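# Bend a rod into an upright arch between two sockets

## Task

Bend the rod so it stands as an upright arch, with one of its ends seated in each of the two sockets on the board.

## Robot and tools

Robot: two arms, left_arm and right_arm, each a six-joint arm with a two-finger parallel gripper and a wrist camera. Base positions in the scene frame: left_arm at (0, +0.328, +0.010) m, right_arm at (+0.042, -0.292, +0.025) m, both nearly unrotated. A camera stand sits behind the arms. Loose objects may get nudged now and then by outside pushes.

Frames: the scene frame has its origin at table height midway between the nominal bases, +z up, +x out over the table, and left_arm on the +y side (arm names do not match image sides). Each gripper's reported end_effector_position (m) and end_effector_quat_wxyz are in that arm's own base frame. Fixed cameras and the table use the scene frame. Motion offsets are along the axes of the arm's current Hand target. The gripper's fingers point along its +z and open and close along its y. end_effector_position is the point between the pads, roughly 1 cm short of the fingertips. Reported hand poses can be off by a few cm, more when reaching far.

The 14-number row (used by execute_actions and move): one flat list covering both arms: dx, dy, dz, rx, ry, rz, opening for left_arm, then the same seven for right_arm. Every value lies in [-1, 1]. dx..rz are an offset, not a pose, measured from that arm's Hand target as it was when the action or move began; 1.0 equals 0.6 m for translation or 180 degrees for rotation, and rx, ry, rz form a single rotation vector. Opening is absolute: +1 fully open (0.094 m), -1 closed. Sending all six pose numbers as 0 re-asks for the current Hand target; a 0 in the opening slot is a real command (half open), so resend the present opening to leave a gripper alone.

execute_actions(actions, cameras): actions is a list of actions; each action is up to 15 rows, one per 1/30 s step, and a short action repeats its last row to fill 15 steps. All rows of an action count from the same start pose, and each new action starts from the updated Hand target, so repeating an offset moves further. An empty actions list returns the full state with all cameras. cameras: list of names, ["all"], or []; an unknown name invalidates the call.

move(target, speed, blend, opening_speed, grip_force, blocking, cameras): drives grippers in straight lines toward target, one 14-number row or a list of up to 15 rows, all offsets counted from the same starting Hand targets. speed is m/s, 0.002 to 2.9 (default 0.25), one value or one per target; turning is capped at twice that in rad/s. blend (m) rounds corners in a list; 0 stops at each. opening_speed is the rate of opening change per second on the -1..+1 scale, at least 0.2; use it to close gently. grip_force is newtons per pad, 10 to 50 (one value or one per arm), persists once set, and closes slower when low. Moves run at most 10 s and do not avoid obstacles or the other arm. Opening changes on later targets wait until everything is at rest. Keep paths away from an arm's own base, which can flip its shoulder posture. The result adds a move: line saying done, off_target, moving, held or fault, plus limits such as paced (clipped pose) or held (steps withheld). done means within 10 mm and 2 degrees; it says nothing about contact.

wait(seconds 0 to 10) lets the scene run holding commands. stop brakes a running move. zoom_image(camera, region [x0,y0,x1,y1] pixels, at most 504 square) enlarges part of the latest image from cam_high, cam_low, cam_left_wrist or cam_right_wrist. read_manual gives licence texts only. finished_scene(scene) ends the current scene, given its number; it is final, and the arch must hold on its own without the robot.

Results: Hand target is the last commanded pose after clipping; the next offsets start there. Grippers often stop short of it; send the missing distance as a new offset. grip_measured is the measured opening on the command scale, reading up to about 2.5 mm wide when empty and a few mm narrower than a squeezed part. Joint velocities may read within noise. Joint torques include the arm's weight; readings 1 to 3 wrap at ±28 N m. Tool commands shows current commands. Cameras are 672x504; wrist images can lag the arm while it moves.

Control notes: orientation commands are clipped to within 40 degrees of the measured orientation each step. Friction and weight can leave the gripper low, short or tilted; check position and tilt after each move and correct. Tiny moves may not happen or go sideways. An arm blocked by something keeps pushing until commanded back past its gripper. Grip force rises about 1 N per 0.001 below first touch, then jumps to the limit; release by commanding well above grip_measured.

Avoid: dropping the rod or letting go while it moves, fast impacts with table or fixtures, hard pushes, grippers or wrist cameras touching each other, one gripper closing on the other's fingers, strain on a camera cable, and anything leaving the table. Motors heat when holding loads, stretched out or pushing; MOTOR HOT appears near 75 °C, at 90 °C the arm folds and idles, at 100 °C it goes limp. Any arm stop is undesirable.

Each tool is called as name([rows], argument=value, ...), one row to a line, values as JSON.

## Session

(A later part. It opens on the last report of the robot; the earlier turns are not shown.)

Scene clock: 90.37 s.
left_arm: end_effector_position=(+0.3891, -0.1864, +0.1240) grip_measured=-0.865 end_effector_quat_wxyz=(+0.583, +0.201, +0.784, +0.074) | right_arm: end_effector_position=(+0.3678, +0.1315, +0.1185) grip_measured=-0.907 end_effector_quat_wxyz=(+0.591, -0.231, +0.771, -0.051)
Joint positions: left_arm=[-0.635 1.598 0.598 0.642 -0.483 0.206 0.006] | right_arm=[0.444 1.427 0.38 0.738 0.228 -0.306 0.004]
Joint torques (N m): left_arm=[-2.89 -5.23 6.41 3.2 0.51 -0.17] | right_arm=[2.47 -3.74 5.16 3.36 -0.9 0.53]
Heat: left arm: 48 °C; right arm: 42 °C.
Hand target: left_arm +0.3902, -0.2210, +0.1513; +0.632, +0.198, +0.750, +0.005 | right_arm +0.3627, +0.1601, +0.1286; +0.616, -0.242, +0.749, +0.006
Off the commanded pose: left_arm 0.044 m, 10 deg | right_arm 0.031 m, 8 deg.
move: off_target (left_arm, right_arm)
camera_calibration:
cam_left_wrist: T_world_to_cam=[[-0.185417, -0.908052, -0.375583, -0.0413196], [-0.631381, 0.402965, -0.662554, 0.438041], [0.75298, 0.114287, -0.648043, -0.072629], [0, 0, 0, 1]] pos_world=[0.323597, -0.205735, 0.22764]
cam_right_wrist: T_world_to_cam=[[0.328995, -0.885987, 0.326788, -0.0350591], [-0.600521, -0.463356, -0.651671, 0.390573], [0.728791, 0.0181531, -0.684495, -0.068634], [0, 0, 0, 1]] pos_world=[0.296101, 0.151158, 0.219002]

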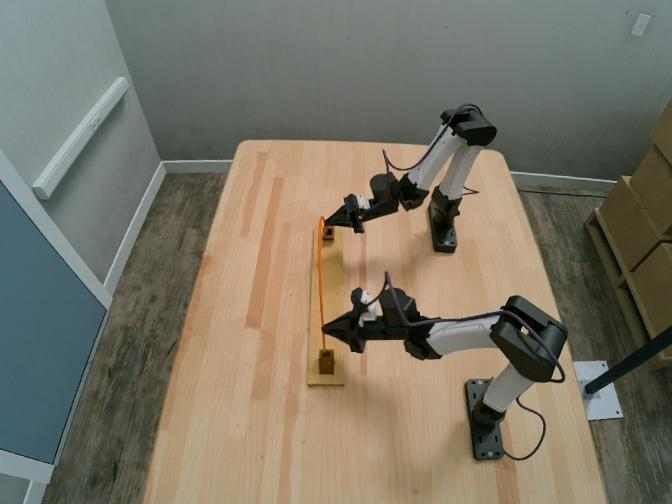

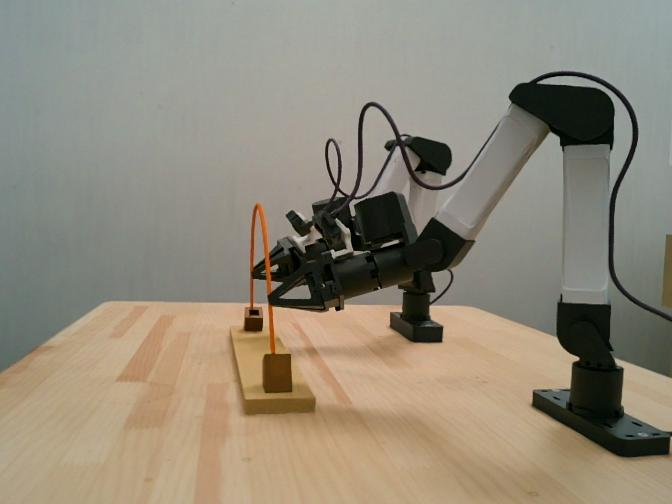

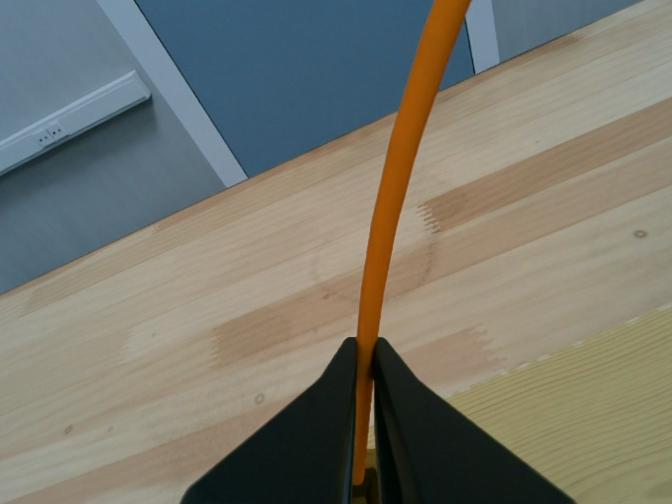

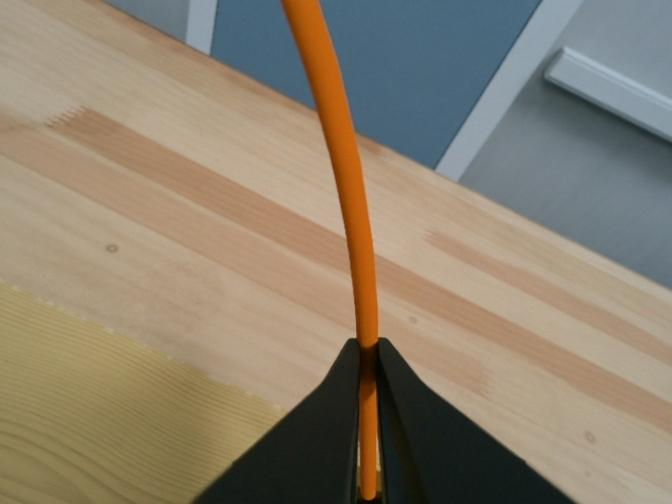

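move(target=[0.0385, 0.0155, -0.0083, 0, 0, 0, -1.0, 0.0485, -0.0203, -0.0117, 0, 0, 0, -1.0], speed=0.05, cameras=["all"])

zoom_image(camera="cam_high", region=[295, 310, 385, 400])

zoom_image(camera="cam_high", region=[295, 180, 375, 260])

zoom_image(camera="cam_low", region=[210, 220, 330, 420])

Scene clock: 100.07 s.
left_arm: end_effector_position=(+0.3800, -0.1807, +0.1070) grip_measured=-0.865 end_effector_quat_wxyz=(+0.586, +0.204, +0.782, +0.066) | right_arm: end_effector_position=(+0.3583, +0.1182, +0.0959) grip_measured=-0.907 end_effector_quat_wxyz=(+0.591, -0.232, +0.771, -0.042)
Joint positions: left_arm=[-0.629 1.623 0.519 0.756 -0.462 0.207 0.006] | right_arm=[0.395 1.485 0.285 0.894 0.167 -0.31 0.004]
Joint torques (N m): left_arm=[-0.46 -5.18 5.74 3.19 0.63 -0.08] | right_arm=[-0.16 -3.69 4.72 3.35 -1.11 0.31]
Motor temperatures (°C): left_arm=[22 27 36 52 23 23 24] | right_arm=[26 25 40 45 25 23 24]
Heat: left arm: 52 °C; right arm: 45 °C.
Hand target: left_arm +0.3853, -0.2042, +0.1328; +0.632, +0.198, +0.750, +0.005 | right_arm +0.3571, +0.1369, +0.1069; +0.616, -0.242, +0.749, +0.006
Off the commanded pose: left_arm 0.035 m, 10 deg | right_arm 0.022 m, 7 deg.
move: off_target (left_arm, right_arm)
camera_calibration:
cam_left_wrist: T_world_to_cam=[[-0.197366, -0.909023, -0.367047, -0.0407546], [-0.623311, 0.405346, -0.668714, 0.416788], [0.756657, 0.0968031, -0.646606, -0.0821389], [0, 0, 0, 1]] pos_world=[0.313896, -0.198039, 0.210642]
cam_right_wrist: T_world_to_cam=[[0.339732, -0.886856, 0.313159, -0.0386809], [-0.598072, -0.46068, -0.655808, 0.363128], [0.725873, 0.035507, -0.686911, -0.0778267], [0, 0, 0, 1]] pos_world=[0.28681, 0.135745, 0.196795]

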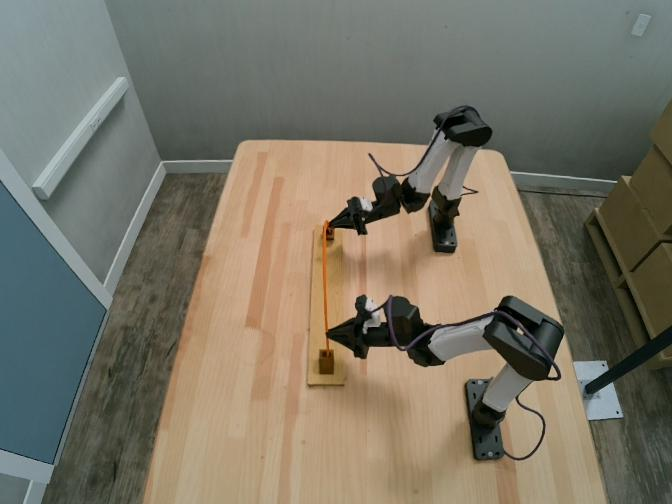

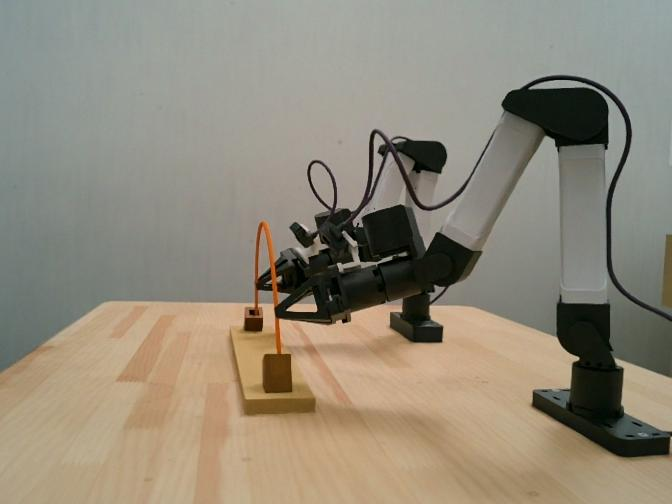

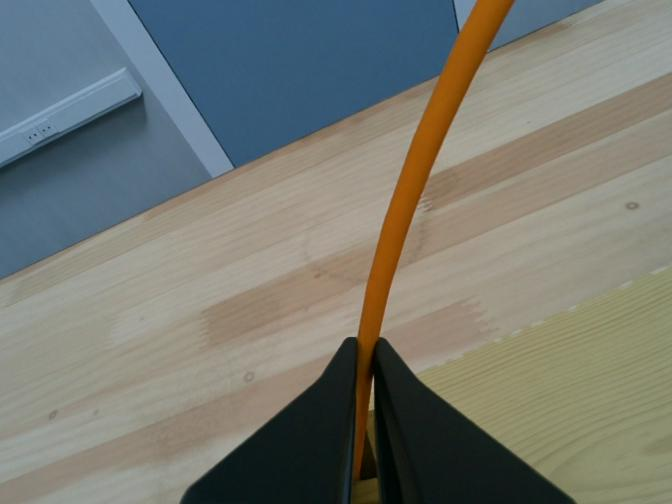

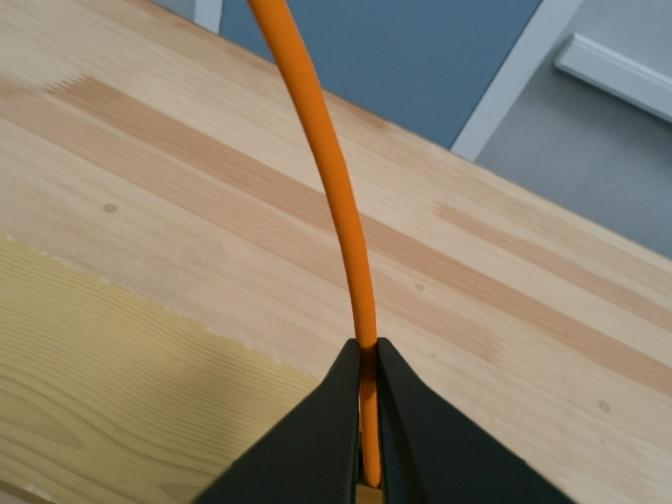

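Scaled by 5.600 from the camera's 672x504 image, which has a finer 960x720 frame.

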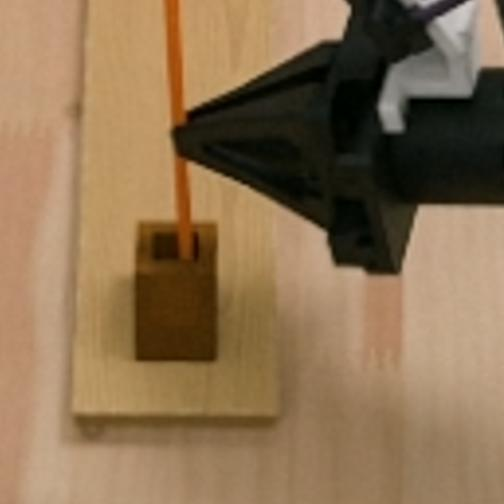

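Scaled by 6.300 from the camera's 672x504 image, which has a finer 960x720 frame.

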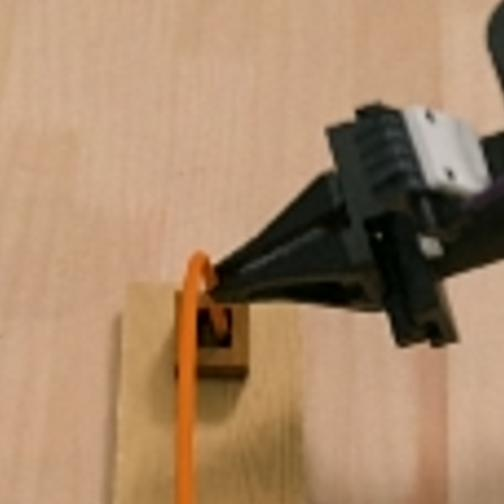

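Scaled by 2.520 from the camera's 672x504 image, which has a finer 960x720 frame.

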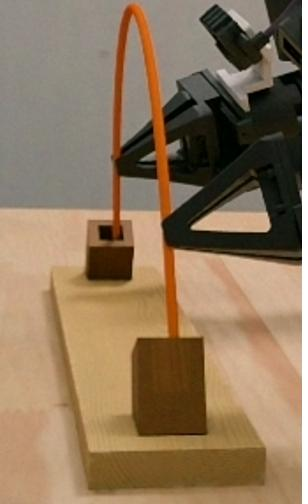

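move(target=[0.0358, 0.0115, 0.0077, 0, 0, 0, -1.0, 0.0362, -0.0107, 0.0087, 0, 0, 0, -1.0], speed=0.05, cameras=["all"])

zoom_image(camera="cam_low", region=[210, 220, 330, 420])

zoom_image(camera="cam_high", region=[295, 200, 395, 400])

Scene clock: 106.23 s.
left_arm: end_effector_position=(+0.3843, -0.1759, +0.0902) grip_measured=-0.865 end_effector_quat_wxyz=(+0.591, +0.208, +0.778, +0.053) | right_arm: end_effector_position=(+0.3641, +0.1148, +0.0841) grip_measured=-0.907 end_effector_quat_wxyz=(+0.606, -0.238, +0.759, -0.027)
Joint positions: left_arm=[-0.589 1.704 0.482 0.895 -0.398 0.221 0.006] | right_arm=[0.342 1.622 0.26 1.092 0.079 -0.327 0.004]
Joint torques (N m): left_arm=[-0.13 -5.31 5.07 3.09 0.44 -0.1] | right_arm=[-0.66 -3.82 3.69 3.05 -0.79 0.35]
Heat: left arm: 54 °C; right arm: 46 °C.
Hand target: left_arm +0.3890, -0.1925, +0.1134; +0.632, +0.198, +0.750, +0.005 | right_arm +0.3617, +0.1251, +0.0873; +0.616, -0.242, +0.749, +0.006
Off the commanded pose: left_arm 0.029 m, 8 deg | right_arm 0.011 m, 4 deg.
move: off_target (left_arm, right_arm)
camera_calibration:
cam_left_wrist: T_world_to_cam=[[-0.217442, -0.909854, -0.353389, -0.0354086], [-0.608108, 0.40948, -0.680096, 0.402134], [0.763494, 0.0670173, -0.642328, -0.104977], [0, 0, 0, 1]] pos_world=[0.316991, -0.189847, 0.193547]
cam_right_wrist: T_world_to_cam=[[0.361633, -0.880982, 0.30511, -0.0479931], [-0.562301, -0.467136, -0.682351, 0.347339], [0.743666, 0.0751971, -0.664309, -0.102942], [0, 0, 0, 1]] pos_world=[0.28922, 0.127714, 0.183265]

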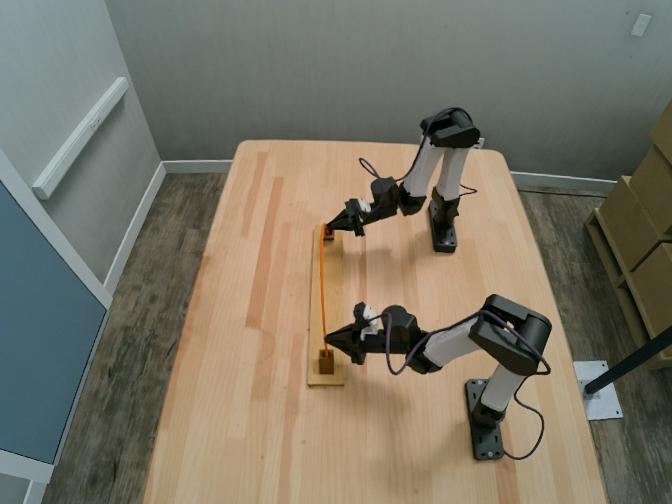

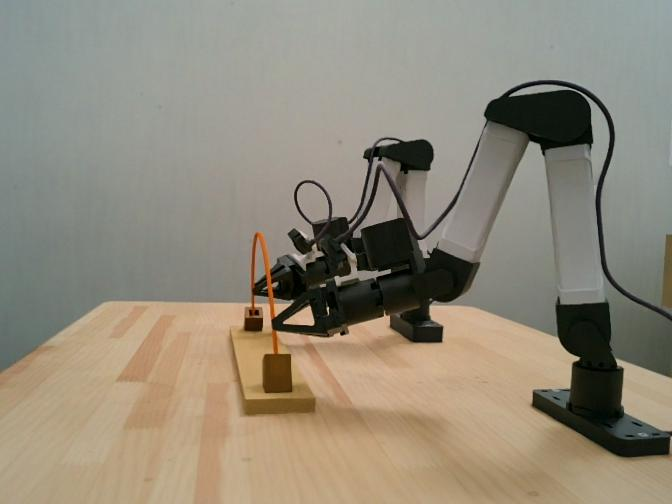

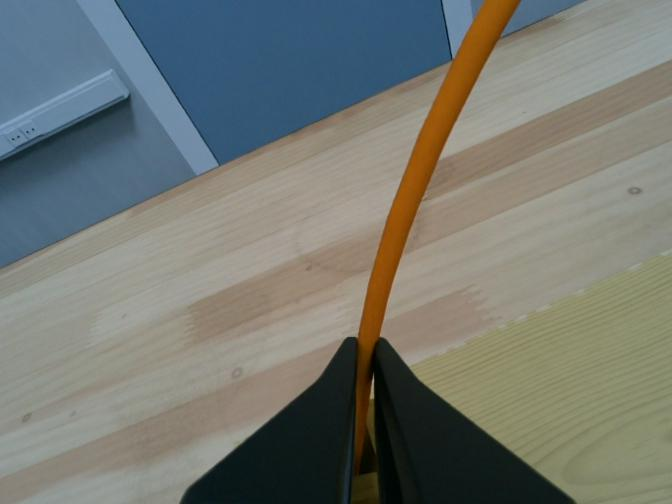

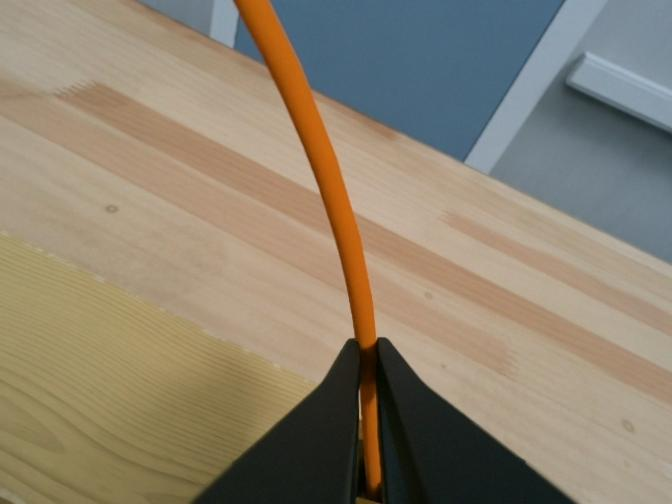

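Scaled by 2.520 from the camera's 672x504 image, which has a finer 960x720 frame.

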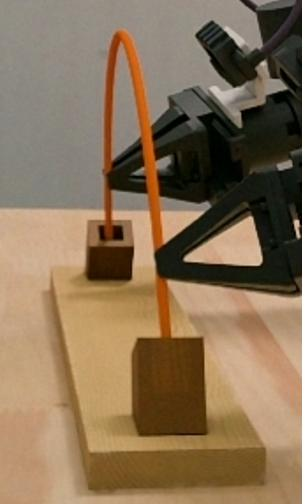

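Scaled by 2.520 from the camera's 672x504 image, which has a finer 960x720 frame.

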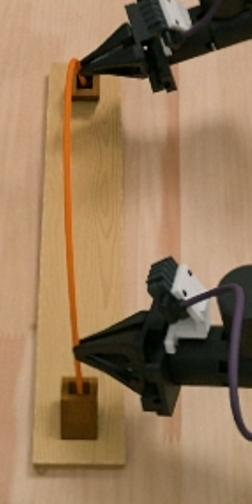

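move(target=[0.0212, 0.0177, -0.0027, 0, 0, 0, -1.0, 0.0198, -0.0103, -0.0015, 0, 0, 0, -1.0], speed=0.05, cameras=["cam_high", "cam_low"])

zoom_image(camera="cam_low", region=[210, 220, 330, 420])

zoom_image(camera="cam_high", region=[295, 200, 395, 400])

Scene clock: 116.37 s.
left_arm: end_effector_position=(+0.3858, -0.1724, +0.0906) grip_measured=-0.865 end_effector_quat_wxyz=(+0.607, +0.211, +0.765, +0.032) | right_arm: end_effector_position=(+0.3649, +0.1138, +0.0837) grip_measured=-0.907 end_effector_quat_wxyz=(+0.620, -0.246, +0.745, -0.013)
Joint positions: left_arm=[-0.551 1.73 0.448 1.003 -0.322 0.232 0.006] | right_arm=[0.306 1.68 0.243 1.203 0.009 -0.338 0.004]
Joint torques (N m): left_arm=[0.4 -4.97 4.41 2.81 0.14 -0.11] | right_arm=[-1.13 -3.66 2.96 2.75 -0.49 0.37]
Motor temperatures (°C): left_arm=[22 28 36 55 23 23 24] | right_arm=[26 26 39 47 26 23 24]
Heat: left arm: 55 °C; right arm: 47 °C.
Hand target: left_arm +0.3890, -0.1785, +0.1044; +0.632, +0.198, +0.750, +0.005 | right_arm +0.3617, +0.1152, +0.0783; +0.616, -0.242, +0.749, +0.006
Off the commanded pose: left_arm 0.015 m, 5 deg | right_arm 0.006 m, 2 deg.
move: off_target (left_arm)
Images, in order (width x height): cam_high 672x504, cam_low 672x504.

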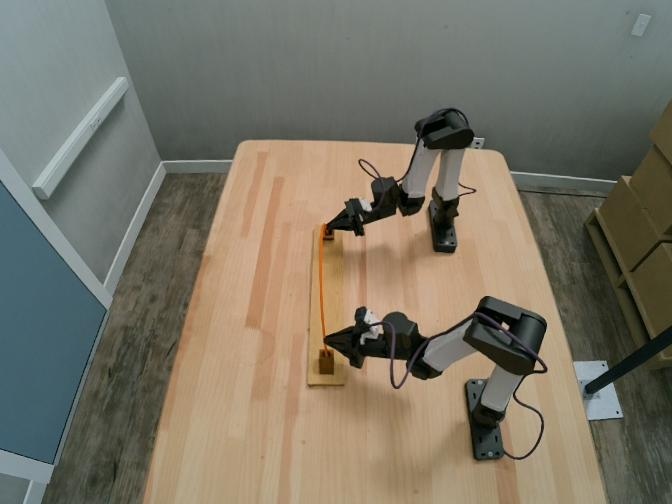

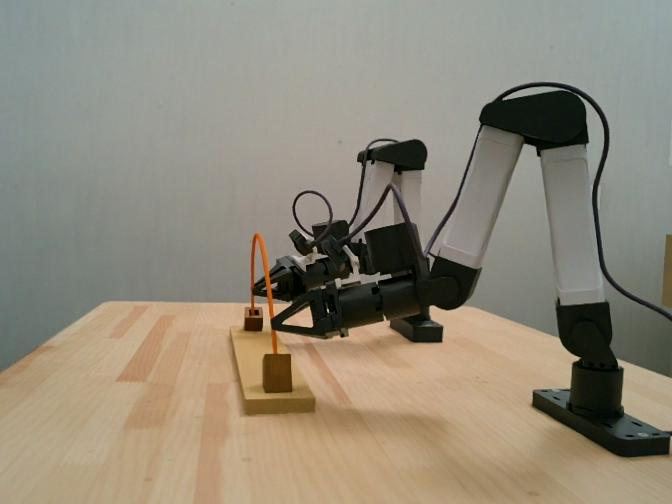

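Scaled by 2.520 from the camera's 672x504 image, which has a finer 960x720 frame.

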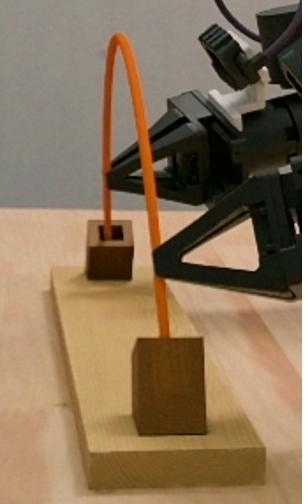

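Scaled by 2.520 from the camera's 672x504 image, which has a finer 960x720 frame.

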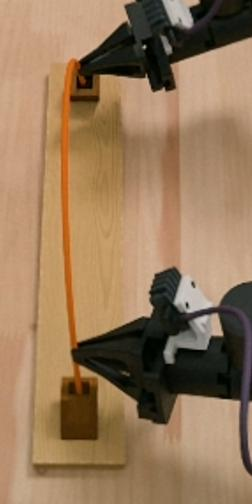

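move(target=[0, 0, 0, 0, 0, 0, -0.3, 0, 0, 0, 0, 0, 0, -0.3], speed=0.05, opening_speed=0.4, cameras=["all"])

zoom_image(camera="cam_low", region=[210, 220, 330, 420])

zoom_image(camera="cam_high", region=[295, 200, 395, 400])

Scene clock: 121.77 s.
left_arm: end_effector_position=(+0.3865, -0.1735, +0.0916) grip_measured=-0.303 end_effector_quat_wxyz=(+0.609, +0.209, +0.765, +0.020) | right_arm: end_effector_position=(+0.3648, +0.1135, +0.0812) grip_measured=-0.302 end_effector_quat_wxyz=(+0.617, -0.244, +0.748, -0.006)
Joint positions: left_arm=[-0.543 1.73 0.448 1.009 -0.299 0.218 0.033] | right_arm=[0.299 1.688 0.243 1.204 -0.007 -0.327 0.033]
Joint torques (N m): left_arm=[-0.2 -4.88 4.38 2.79 -0.02 0.01] | right_arm=[-0.85 -4.15 2.92 2.76 -0.34 0.24]
Motor temperatures (°C): left_arm=[22 28 35 55 23 23 24] | right_arm=[26 26 39 48 25 23 24]
Heat: left arm: 55 °C; right arm: 48 °C.
Hand target: left_arm +0.3890, -0.1785, +0.1044; +0.632, +0.198, +0.750, +0.005 | right_arm +0.3617, +0.1152, +0.0783; +0.616, -0.242, +0.749, +0.006
Off the commanded pose: left_arm 0.014 m, 4 deg | right_arm 0.005 m, 1 deg.
move: off_target (left_arm)
camera_calibration:
cam_left_wrist: T_world_to_cam=[[-0.250739, -0.917459, -0.308866, -0.0247182], [-0.568776, 0.3978, -0.719895, 0.389987], [0.783341, -0.00482988, -0.621573, -0.127975], [0, 0, 0, 1]] pos_world=[0.315865, -0.178433, 0.19357]
cam_right_wrist: T_world_to_cam=[[0.390728, -0.874634, 0.286962, -0.0584276], [-0.528977, -0.468475, -0.707612, 0.335198], [0.753336, 0.124688, -0.645708, -0.115881], [0, 0, 0, 1]] pos_world=[0.287439, 0.120378, 0.179132]

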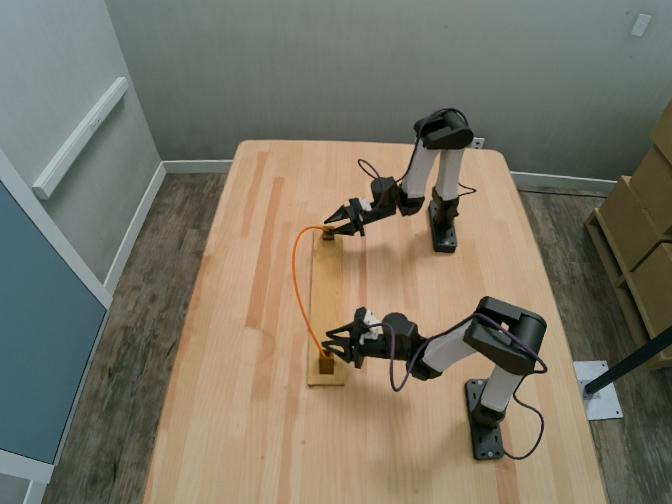

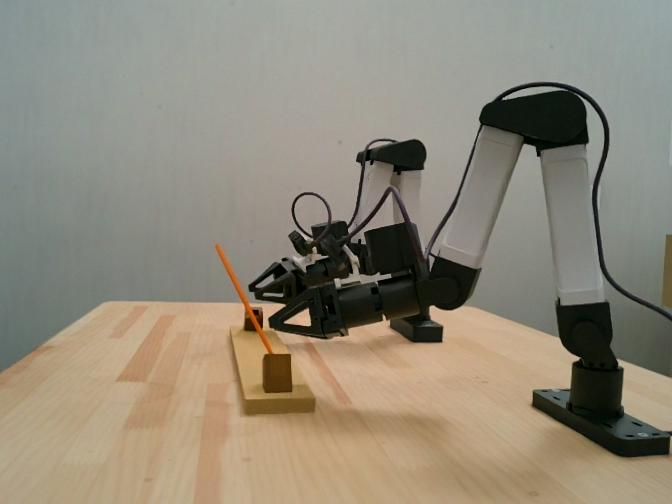

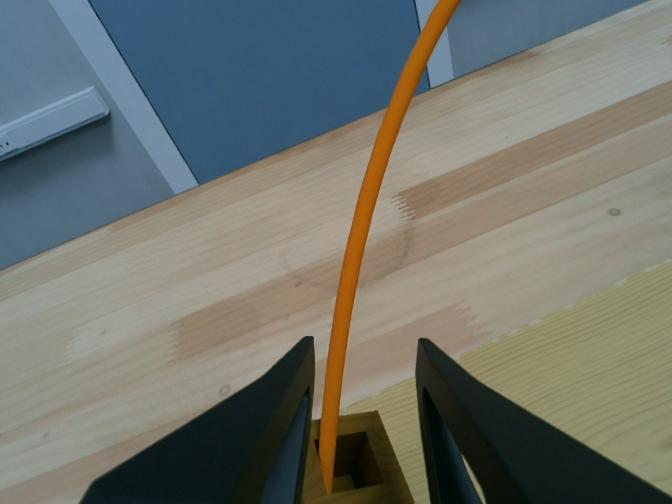

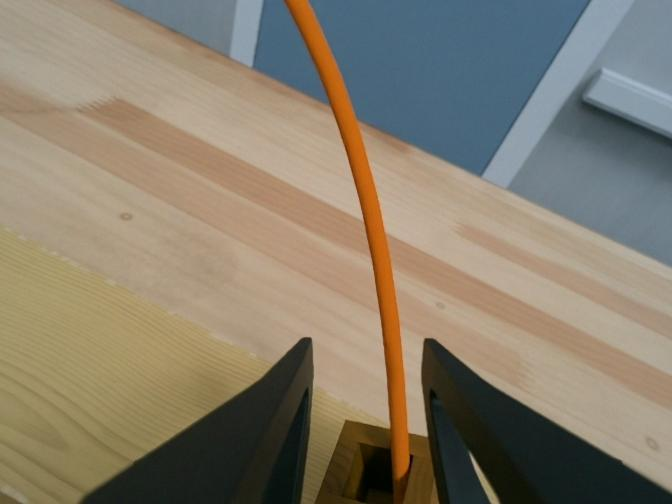

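Scaled by 2.520 from the camera's 672x504 image, which has a finer 960x720 frame.

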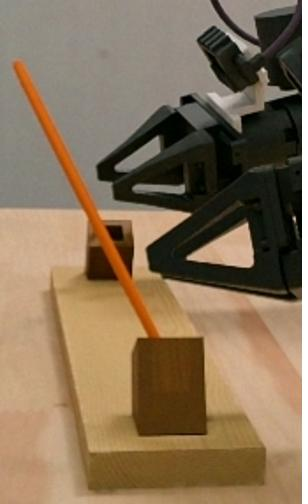

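Scaled by 2.520 from the camera's 672x504 image, which has a finer 960x720 frame.

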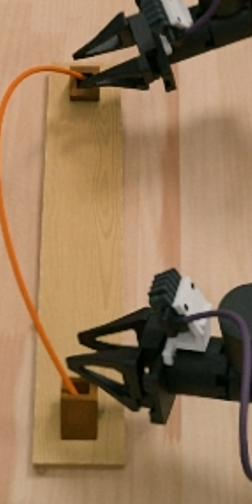

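move([
  [0, 0, -0.1, 0, 0, 0, -0.3, 0, 0, -0.075, 0, 0, 0, -0.3],
  [-0.0803, 0.0468, -0.1605, 0, 0, 0, -0.3, -0.2315, -0.0723, -0.1345, 0, 0, 0, 0.0],
], speed=[0.08, 0.2], blend=[0.01, 0], cameras=["cam_high", "cam_low"])

Scene clock: 145.50 s.
left_arm: end_effector_position=(+0.3059, -0.1464, +0.1610) grip_measured=-0.303 end_effector_quat_wxyz=(+0.621, +0.214, +0.754, +0.006) | right_arm: end_effector_position=(+0.3191, +0.1003, +0.2287) grip_measured=-0.002 end_effector_quat_wxyz=(+0.616, -0.246, +0.749, -0.004)
Joint positions: left_arm=[-0.62 1.017 0.284 0.487 -0.344 0.203 0.033] | right_arm=[0.299 0.833 0.513 0.075 -0.011 -0.327 0.047]
Joint torques (N m): left_arm=[0.5 -2.71 8.99 1.99 -0.18 0.03] | right_arm=[-1.1 -0.66 10.71 2.18 -0.37 0.21]
Heat: left arm: 54 °C; right arm: 48 °C.
Hand target: left_arm +0.3117, -0.1439, +0.1766; +0.632, +0.198, +0.750, +0.005 | right_arm +0.3205, +0.1013, +0.2389; +0.616, -0.242, +0.749, +0.006
Off the commanded pose: left_arm 0.017 m, 2 deg | right_arm 0.010 m, 1 deg.
move: off_target (left_arm)
Images, in order (width x height): cam_high 672x504, cam_low 672x504.

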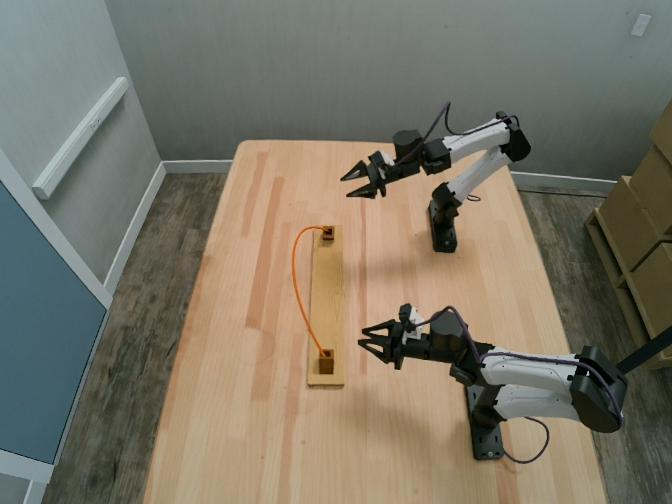

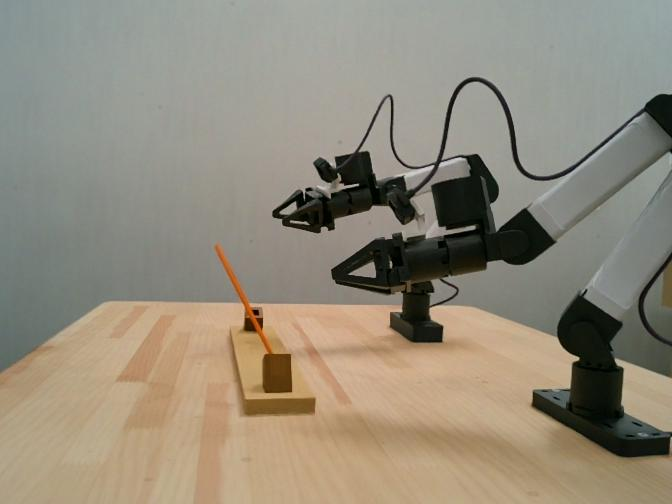

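move(target=[0, 0, 0, 0, 0, 0, -0.3, -0.1457, 0.2453, 0.2208, -0.2044, 0.0974, -0.3016, 0.0], speed=0.25, cameras=["cam_high", "cam_low", "cam_right_wrist"])

Scene clock: 151.87 s.
left_arm: end_effector_position=(+0.3059, -0.1464, +0.1610) grip_measured=-0.303 end_effector_quat_wxyz=(+0.621, +0.214, +0.754, +0.006) | right_arm: end_effector_position=(+0.3975, +0.3026, +0.2427) grip_measured=-0.002 end_effector_quat_wxyz=(-0.338, +0.719, -0.603, +0.074)
Joint positions: left_arm=[-0.62 1.017 0.284 0.487 -0.344 0.203 0.033] | right_arm=[0.648 1.858 1.877 -0.883 -0.007 -1.096 0.047]
Joint torques (N m): left_arm=[0.5 -2.73 8.99 2 -0.18 0.03] | right_arm=[0.08 -8.23 9.77 1.6 -0.07 -0.08]
Heat: left arm: 53 °C; right arm: 47 °C.
Hand target: left_arm +0.3117, -0.1439, +0.1766; +0.632, +0.198, +0.750, +0.005 | right_arm +0.3987, +0.3030, +0.2457; -0.333, +0.723, -0.601, +0.078
Off the commanded pose: left_arm 0.017 m, 2 deg | right_arm 0.003 m, 1 deg.
move: off_target (left_arm)
camera_calibration:
cam_right_wrist: T_world_to_cam=[[0.840035, 0.0459411, 0.540583, -0.470772], [0.001028, -0.996541, 0.0830929, 0.312467], [0.542531, -0.0692452, -0.837177, 0.129067], [0, 0, 0, 1]] pos_world=[0.325121, 0.341951, 0.33658]
Images, in order (width x height): cam_high 672x504, cam_low 672x504, cam_right_wrist 672x504.

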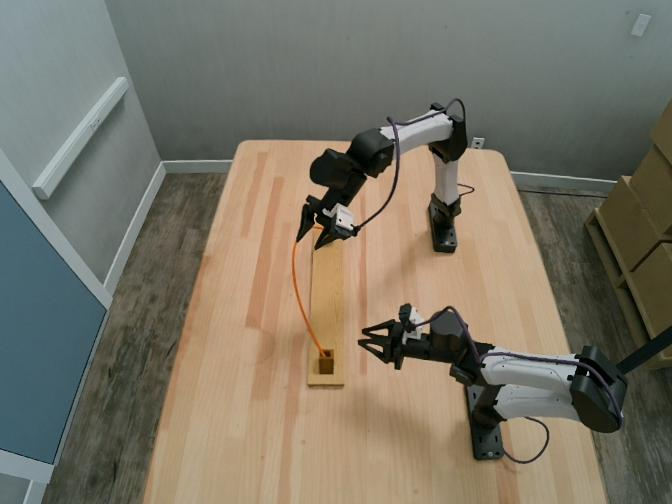

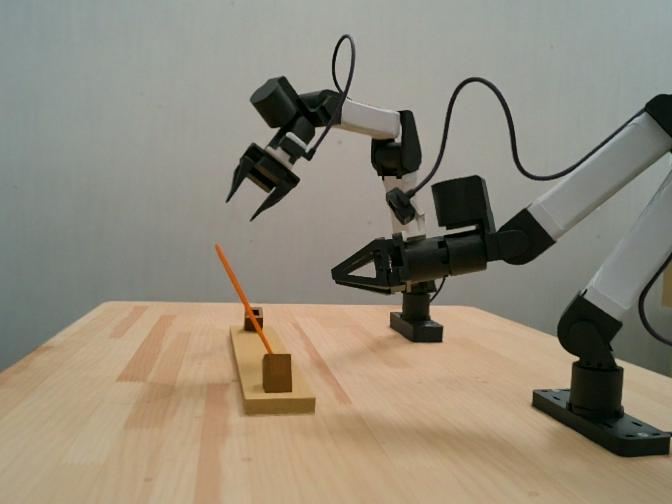

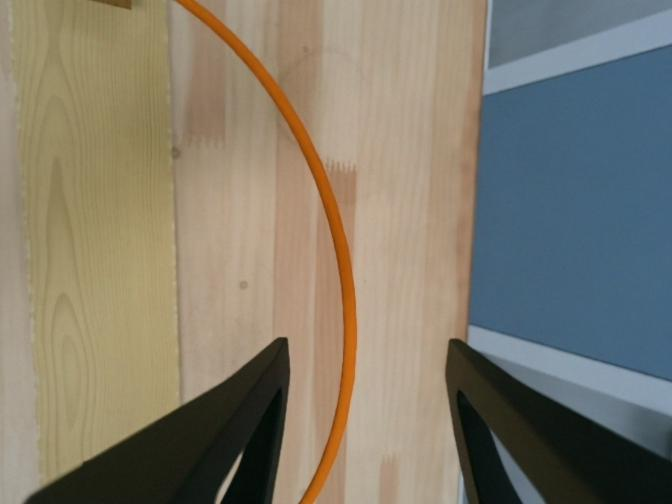

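move(target=[0, 0, 0, 0, 0, 0, -0.3, 0, 0.0083, 0.15, 0, 0, 0, 0.0], speed=0.1, cameras=["cam_low", "cam_right_wrist"])

Scene clock: 157.33 s.
left_arm: end_effector_position=(+0.3059, -0.1464, +0.1610) grip_measured=-0.303 end_effector_quat_wxyz=(+0.621, +0.214, +0.754, +0.006) | right_arm: end_effector_position=(+0.4345, +0.3299, +0.1708) grip_measured=-0.002 end_effector_quat_wxyz=(-0.319, +0.724, -0.608, +0.071)
Joint positions: left_arm=[-0.62 1.017 0.284 0.487 -0.344 0.203 0.033] | right_arm=[0.648 2.047 1.877 -0.736 -0.004 -1.096 0.047]
Joint torques (N m): left_arm=[0.5 -2.73 8.98 2 -0.18 0.03] | right_arm=[0.49 -10.45 7.84 2.28 -0.08 -0.03]
Heat: left arm: 52 °C; right arm: 46 °C.
Hand target: left_arm +0.3117, -0.1439, +0.1766; +0.632, +0.198, +0.750, +0.005 | right_arm +0.4408, +0.3376, +0.1739; -0.333, +0.723, -0.601, +0.078
Off the commanded pose: left_arm 0.017 m, 2 deg | right_arm 0.010 m, 2 deg.
move: off_target (left_arm)
camera_calibration:
cam_right_wrist: T_world_to_cam=[[0.85678, 0.0584823, 0.512355, -0.470836], [0.00216776, -0.993948, 0.109828, 0.339733], [0.515677, -0.092988, -0.851722, 0.0727491], [0, 0, 0, 1]] pos_world=[0.365152, 0.371977, 0.265885]
Images, in order (width x height): cam_low 672x504, cam_right_wrist 672x504.

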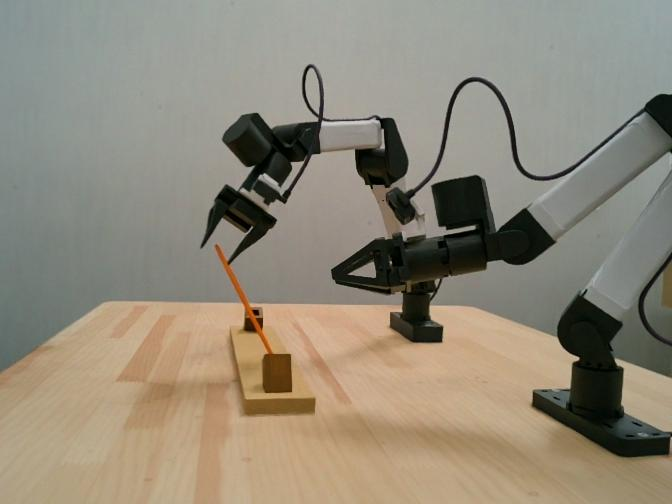

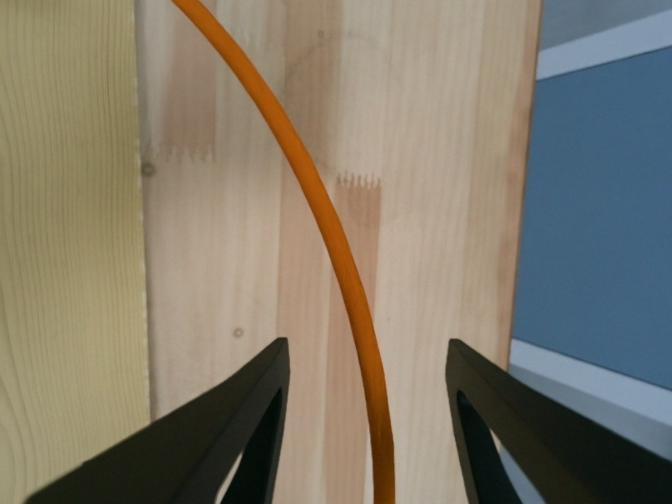

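move([
  [0, 0, 0, 0, 0, 0, -0.3, 0, 0, 0, 0, 0, 0, -0.6],
  [0, 0, 0, 0, 0, 0, -0.3, -0.0449, 0.085, -0.0812, 0, 0, 0, -0.6],
], speed=0.06, cameras=["cam_low", "cam_high", "cam_right_wrist"])

zoom_image(camera="cam_low", region=[180, 180, 330, 420])

zoom_image(camera="cam_high", region=[285, 200, 385, 400])

Scene clock: 163.40 s.
left_arm: end_effector_position=(+0.3059, -0.1464, +0.1610) grip_measured=-0.303 end_effector_quat_wxyz=(+0.621, +0.214, +0.754, +0.006) | right_arm: end_effector_position=(+0.3697, +0.3437, +0.1744) grip_measured=-0.598 end_effector_quat_wxyz=(-0.317, +0.733, -0.597, +0.075)
Joint positions: left_arm=[-0.62 1.017 0.284 0.487 -0.344 0.203 0.033] | right_arm=[0.774 1.881 1.661 -0.69 0.073 -1.027 0.019]
Joint torques (N m): left_arm=[0.5 -2.71 8.99 2 -0.18 0.04] | right_arm=[0.08 -14.17 5.97 1.95 -0.03 0.26]
Heat: left arm: 51 °C; right arm: 45 °C.
Hand target: left_arm +0.3117, -0.1439, +0.1766; +0.632, +0.198, +0.750, +0.005 | right_arm +0.3670, +0.3406, +0.1896; -0.333, +0.723, -0.601, +0.078
Off the commanded pose: left_arm 0.017 m, 2 deg | right_arm 0.016 m, 2 deg.
move: off_target (left_arm, right_arm)
camera_calibration:
cam_right_wrist: T_world_to_cam=[[0.849801, 0.0868639, 0.519897, -0.426536], [0.0249396, -0.991849, 0.124952, 0.341397], [0.526513, -0.0932185, -0.845041, 0.10543], [0, 0, 0, 1]] pos_world=[0.298447, 0.385493, 0.268189]
Images, in order (width x height): cam_high 672x504, cam_low 672x504, cam_right_wrist 672x504.

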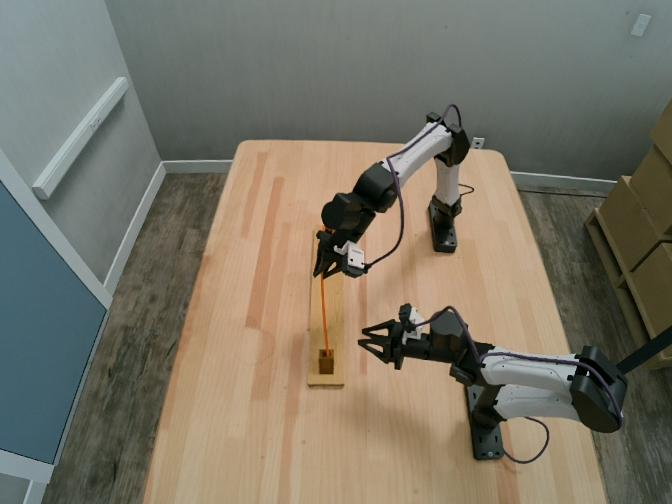

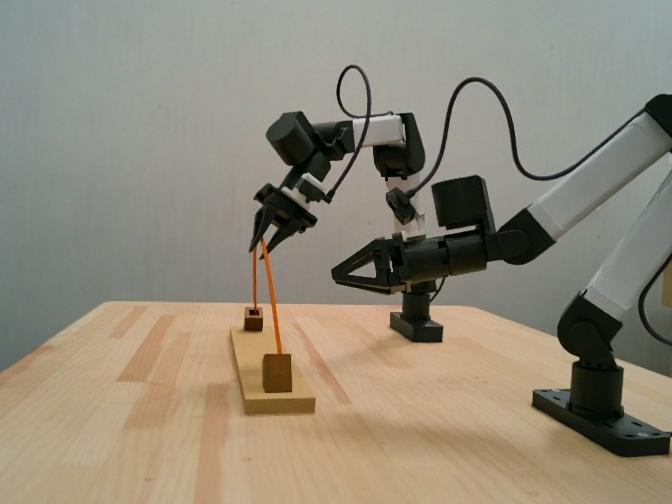

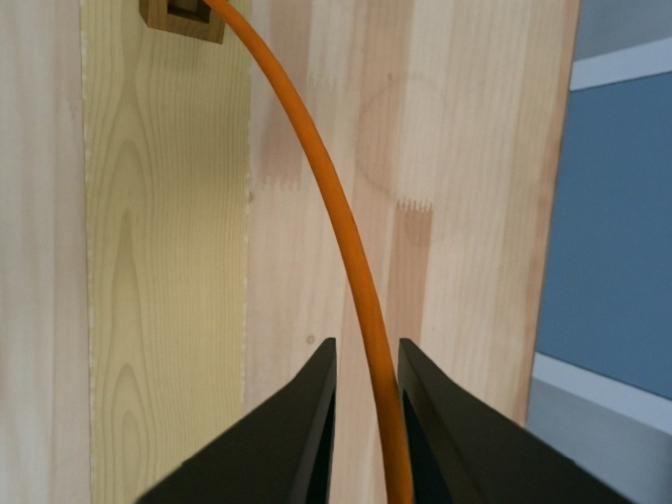

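Scaled by 2.100 from the camera's 672x504 image, which has a finer 960x720 frame.

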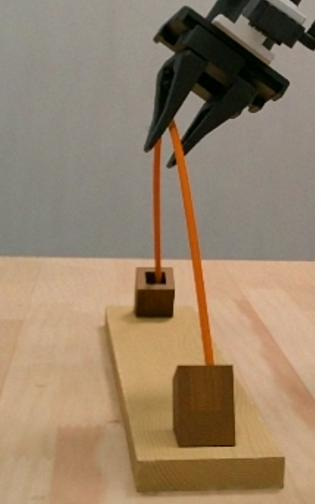

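Scaled by 2.520 from the camera's 672x504 image, which has a finer 960x720 frame.

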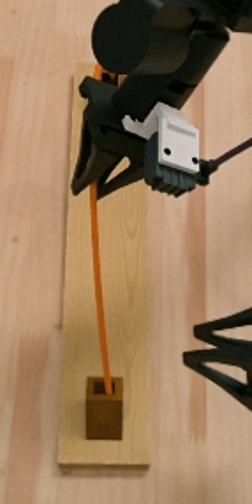

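move(target=[0, 0, 0, 0, 0, 0, -0.3, -0.0072, 0.0125, -0.0155, 0, 0, 0, -0.6], speed=0.04, cameras=["cam_low", "cam_high", "cam_right_wrist"])

zoom_image(camera="cam_low", region=[180, 180, 330, 420])

zoom_image(camera="cam_high", region=[285, 200, 385, 400])

Scene clock: 166.80 s.
left_arm: end_effector_position=(+0.3059, -0.1464, +0.1610) grip_measured=-0.303 end_effector_quat_wxyz=(+0.621, +0.214, +0.754, +0.006) | right_arm: end_effector_position=(+0.3607, +0.3429, +0.1803) grip_measured=-0.598 end_effector_quat_wxyz=(-0.321, +0.731, -0.598, +0.077)
Joint positions: left_arm=[-0.62 1.017 0.284 0.487 -0.344 0.203 0.033] | right_arm=[0.791 1.847 1.635 -0.69 0.088 -1.01 0.019]
Joint torques (N m): left_arm=[0.49 -2.71 8.99 2 -0.18 0.04] | right_arm=[0.25 -13.82 6 1.85 -0.03 0.26]
Motor temperatures (°C): left_arm=[22 27 37 51 22 23 23] | right_arm=[26 31 42 44 25 23 23]
Heat: left arm: 51 °C; right arm: 44 °C.
Hand target: left_arm +0.3117, -0.1439, +0.1766; +0.632, +0.198, +0.750, +0.005 | right_arm +0.3550, +0.3405, +0.1937; -0.333, +0.723, -0.601, +0.078
Off the commanded pose: left_arm 0.017 m, 2 deg | right_arm 0.015 m, 2 deg.
move: off_target (left_arm, right_arm)
camera_calibration:
cam_right_wrist: T_world_to_cam=[[0.846316, 0.0792089, 0.526759, -0.419163], [0.0182249, -0.992609, 0.119978, 0.343643], [0.532369, -0.0919391, -0.841505, 0.111847], [0, 0, 0, 1]] pos_world=[0.288938, 0.384588, 0.273688]
Images, in order (width x height): cam_high 672x504, cam_low 672x504, cam_right_wrist 672x504.

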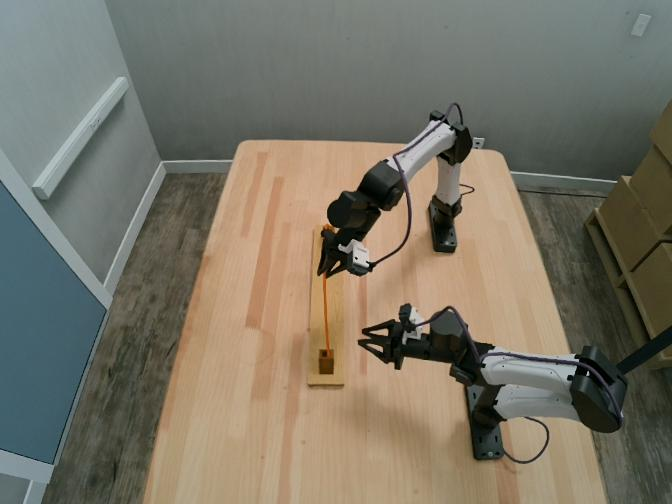

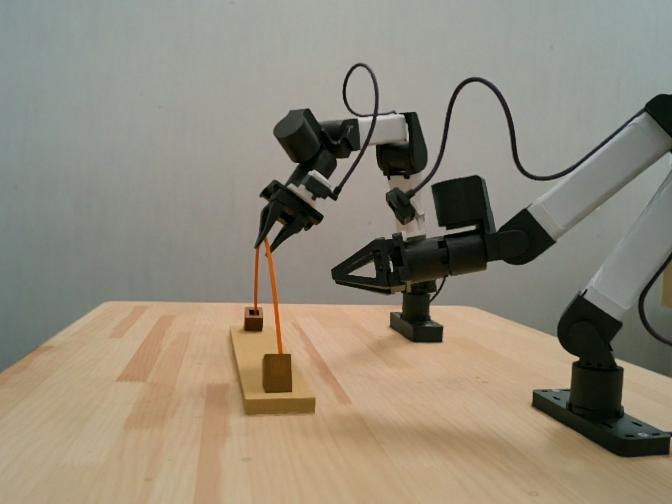

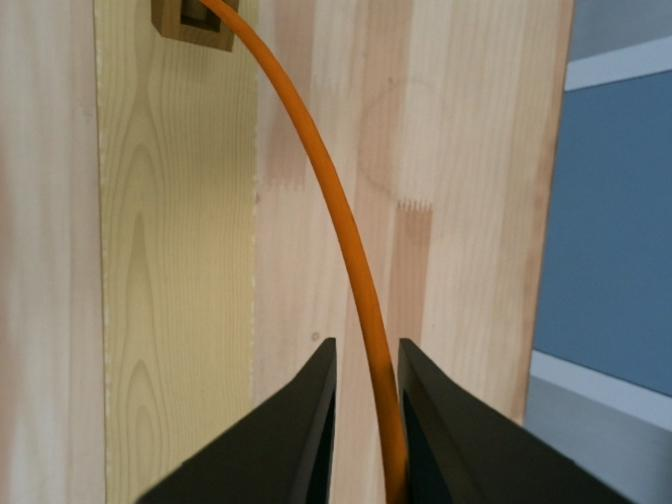

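Scaled by 2.100 from the camera's 672x504 image, which has a finer 960x720 frame.

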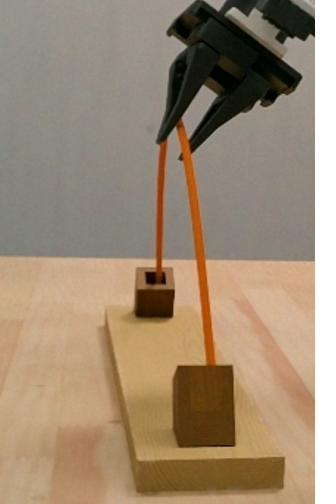

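Scaled by 2.520 from the camera's 672x504 image, which has a finer 960x720 frame.

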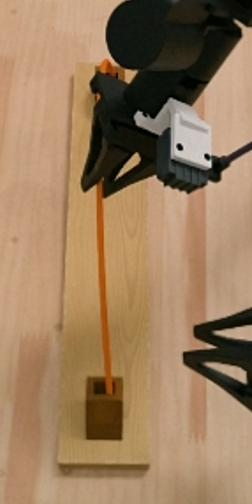

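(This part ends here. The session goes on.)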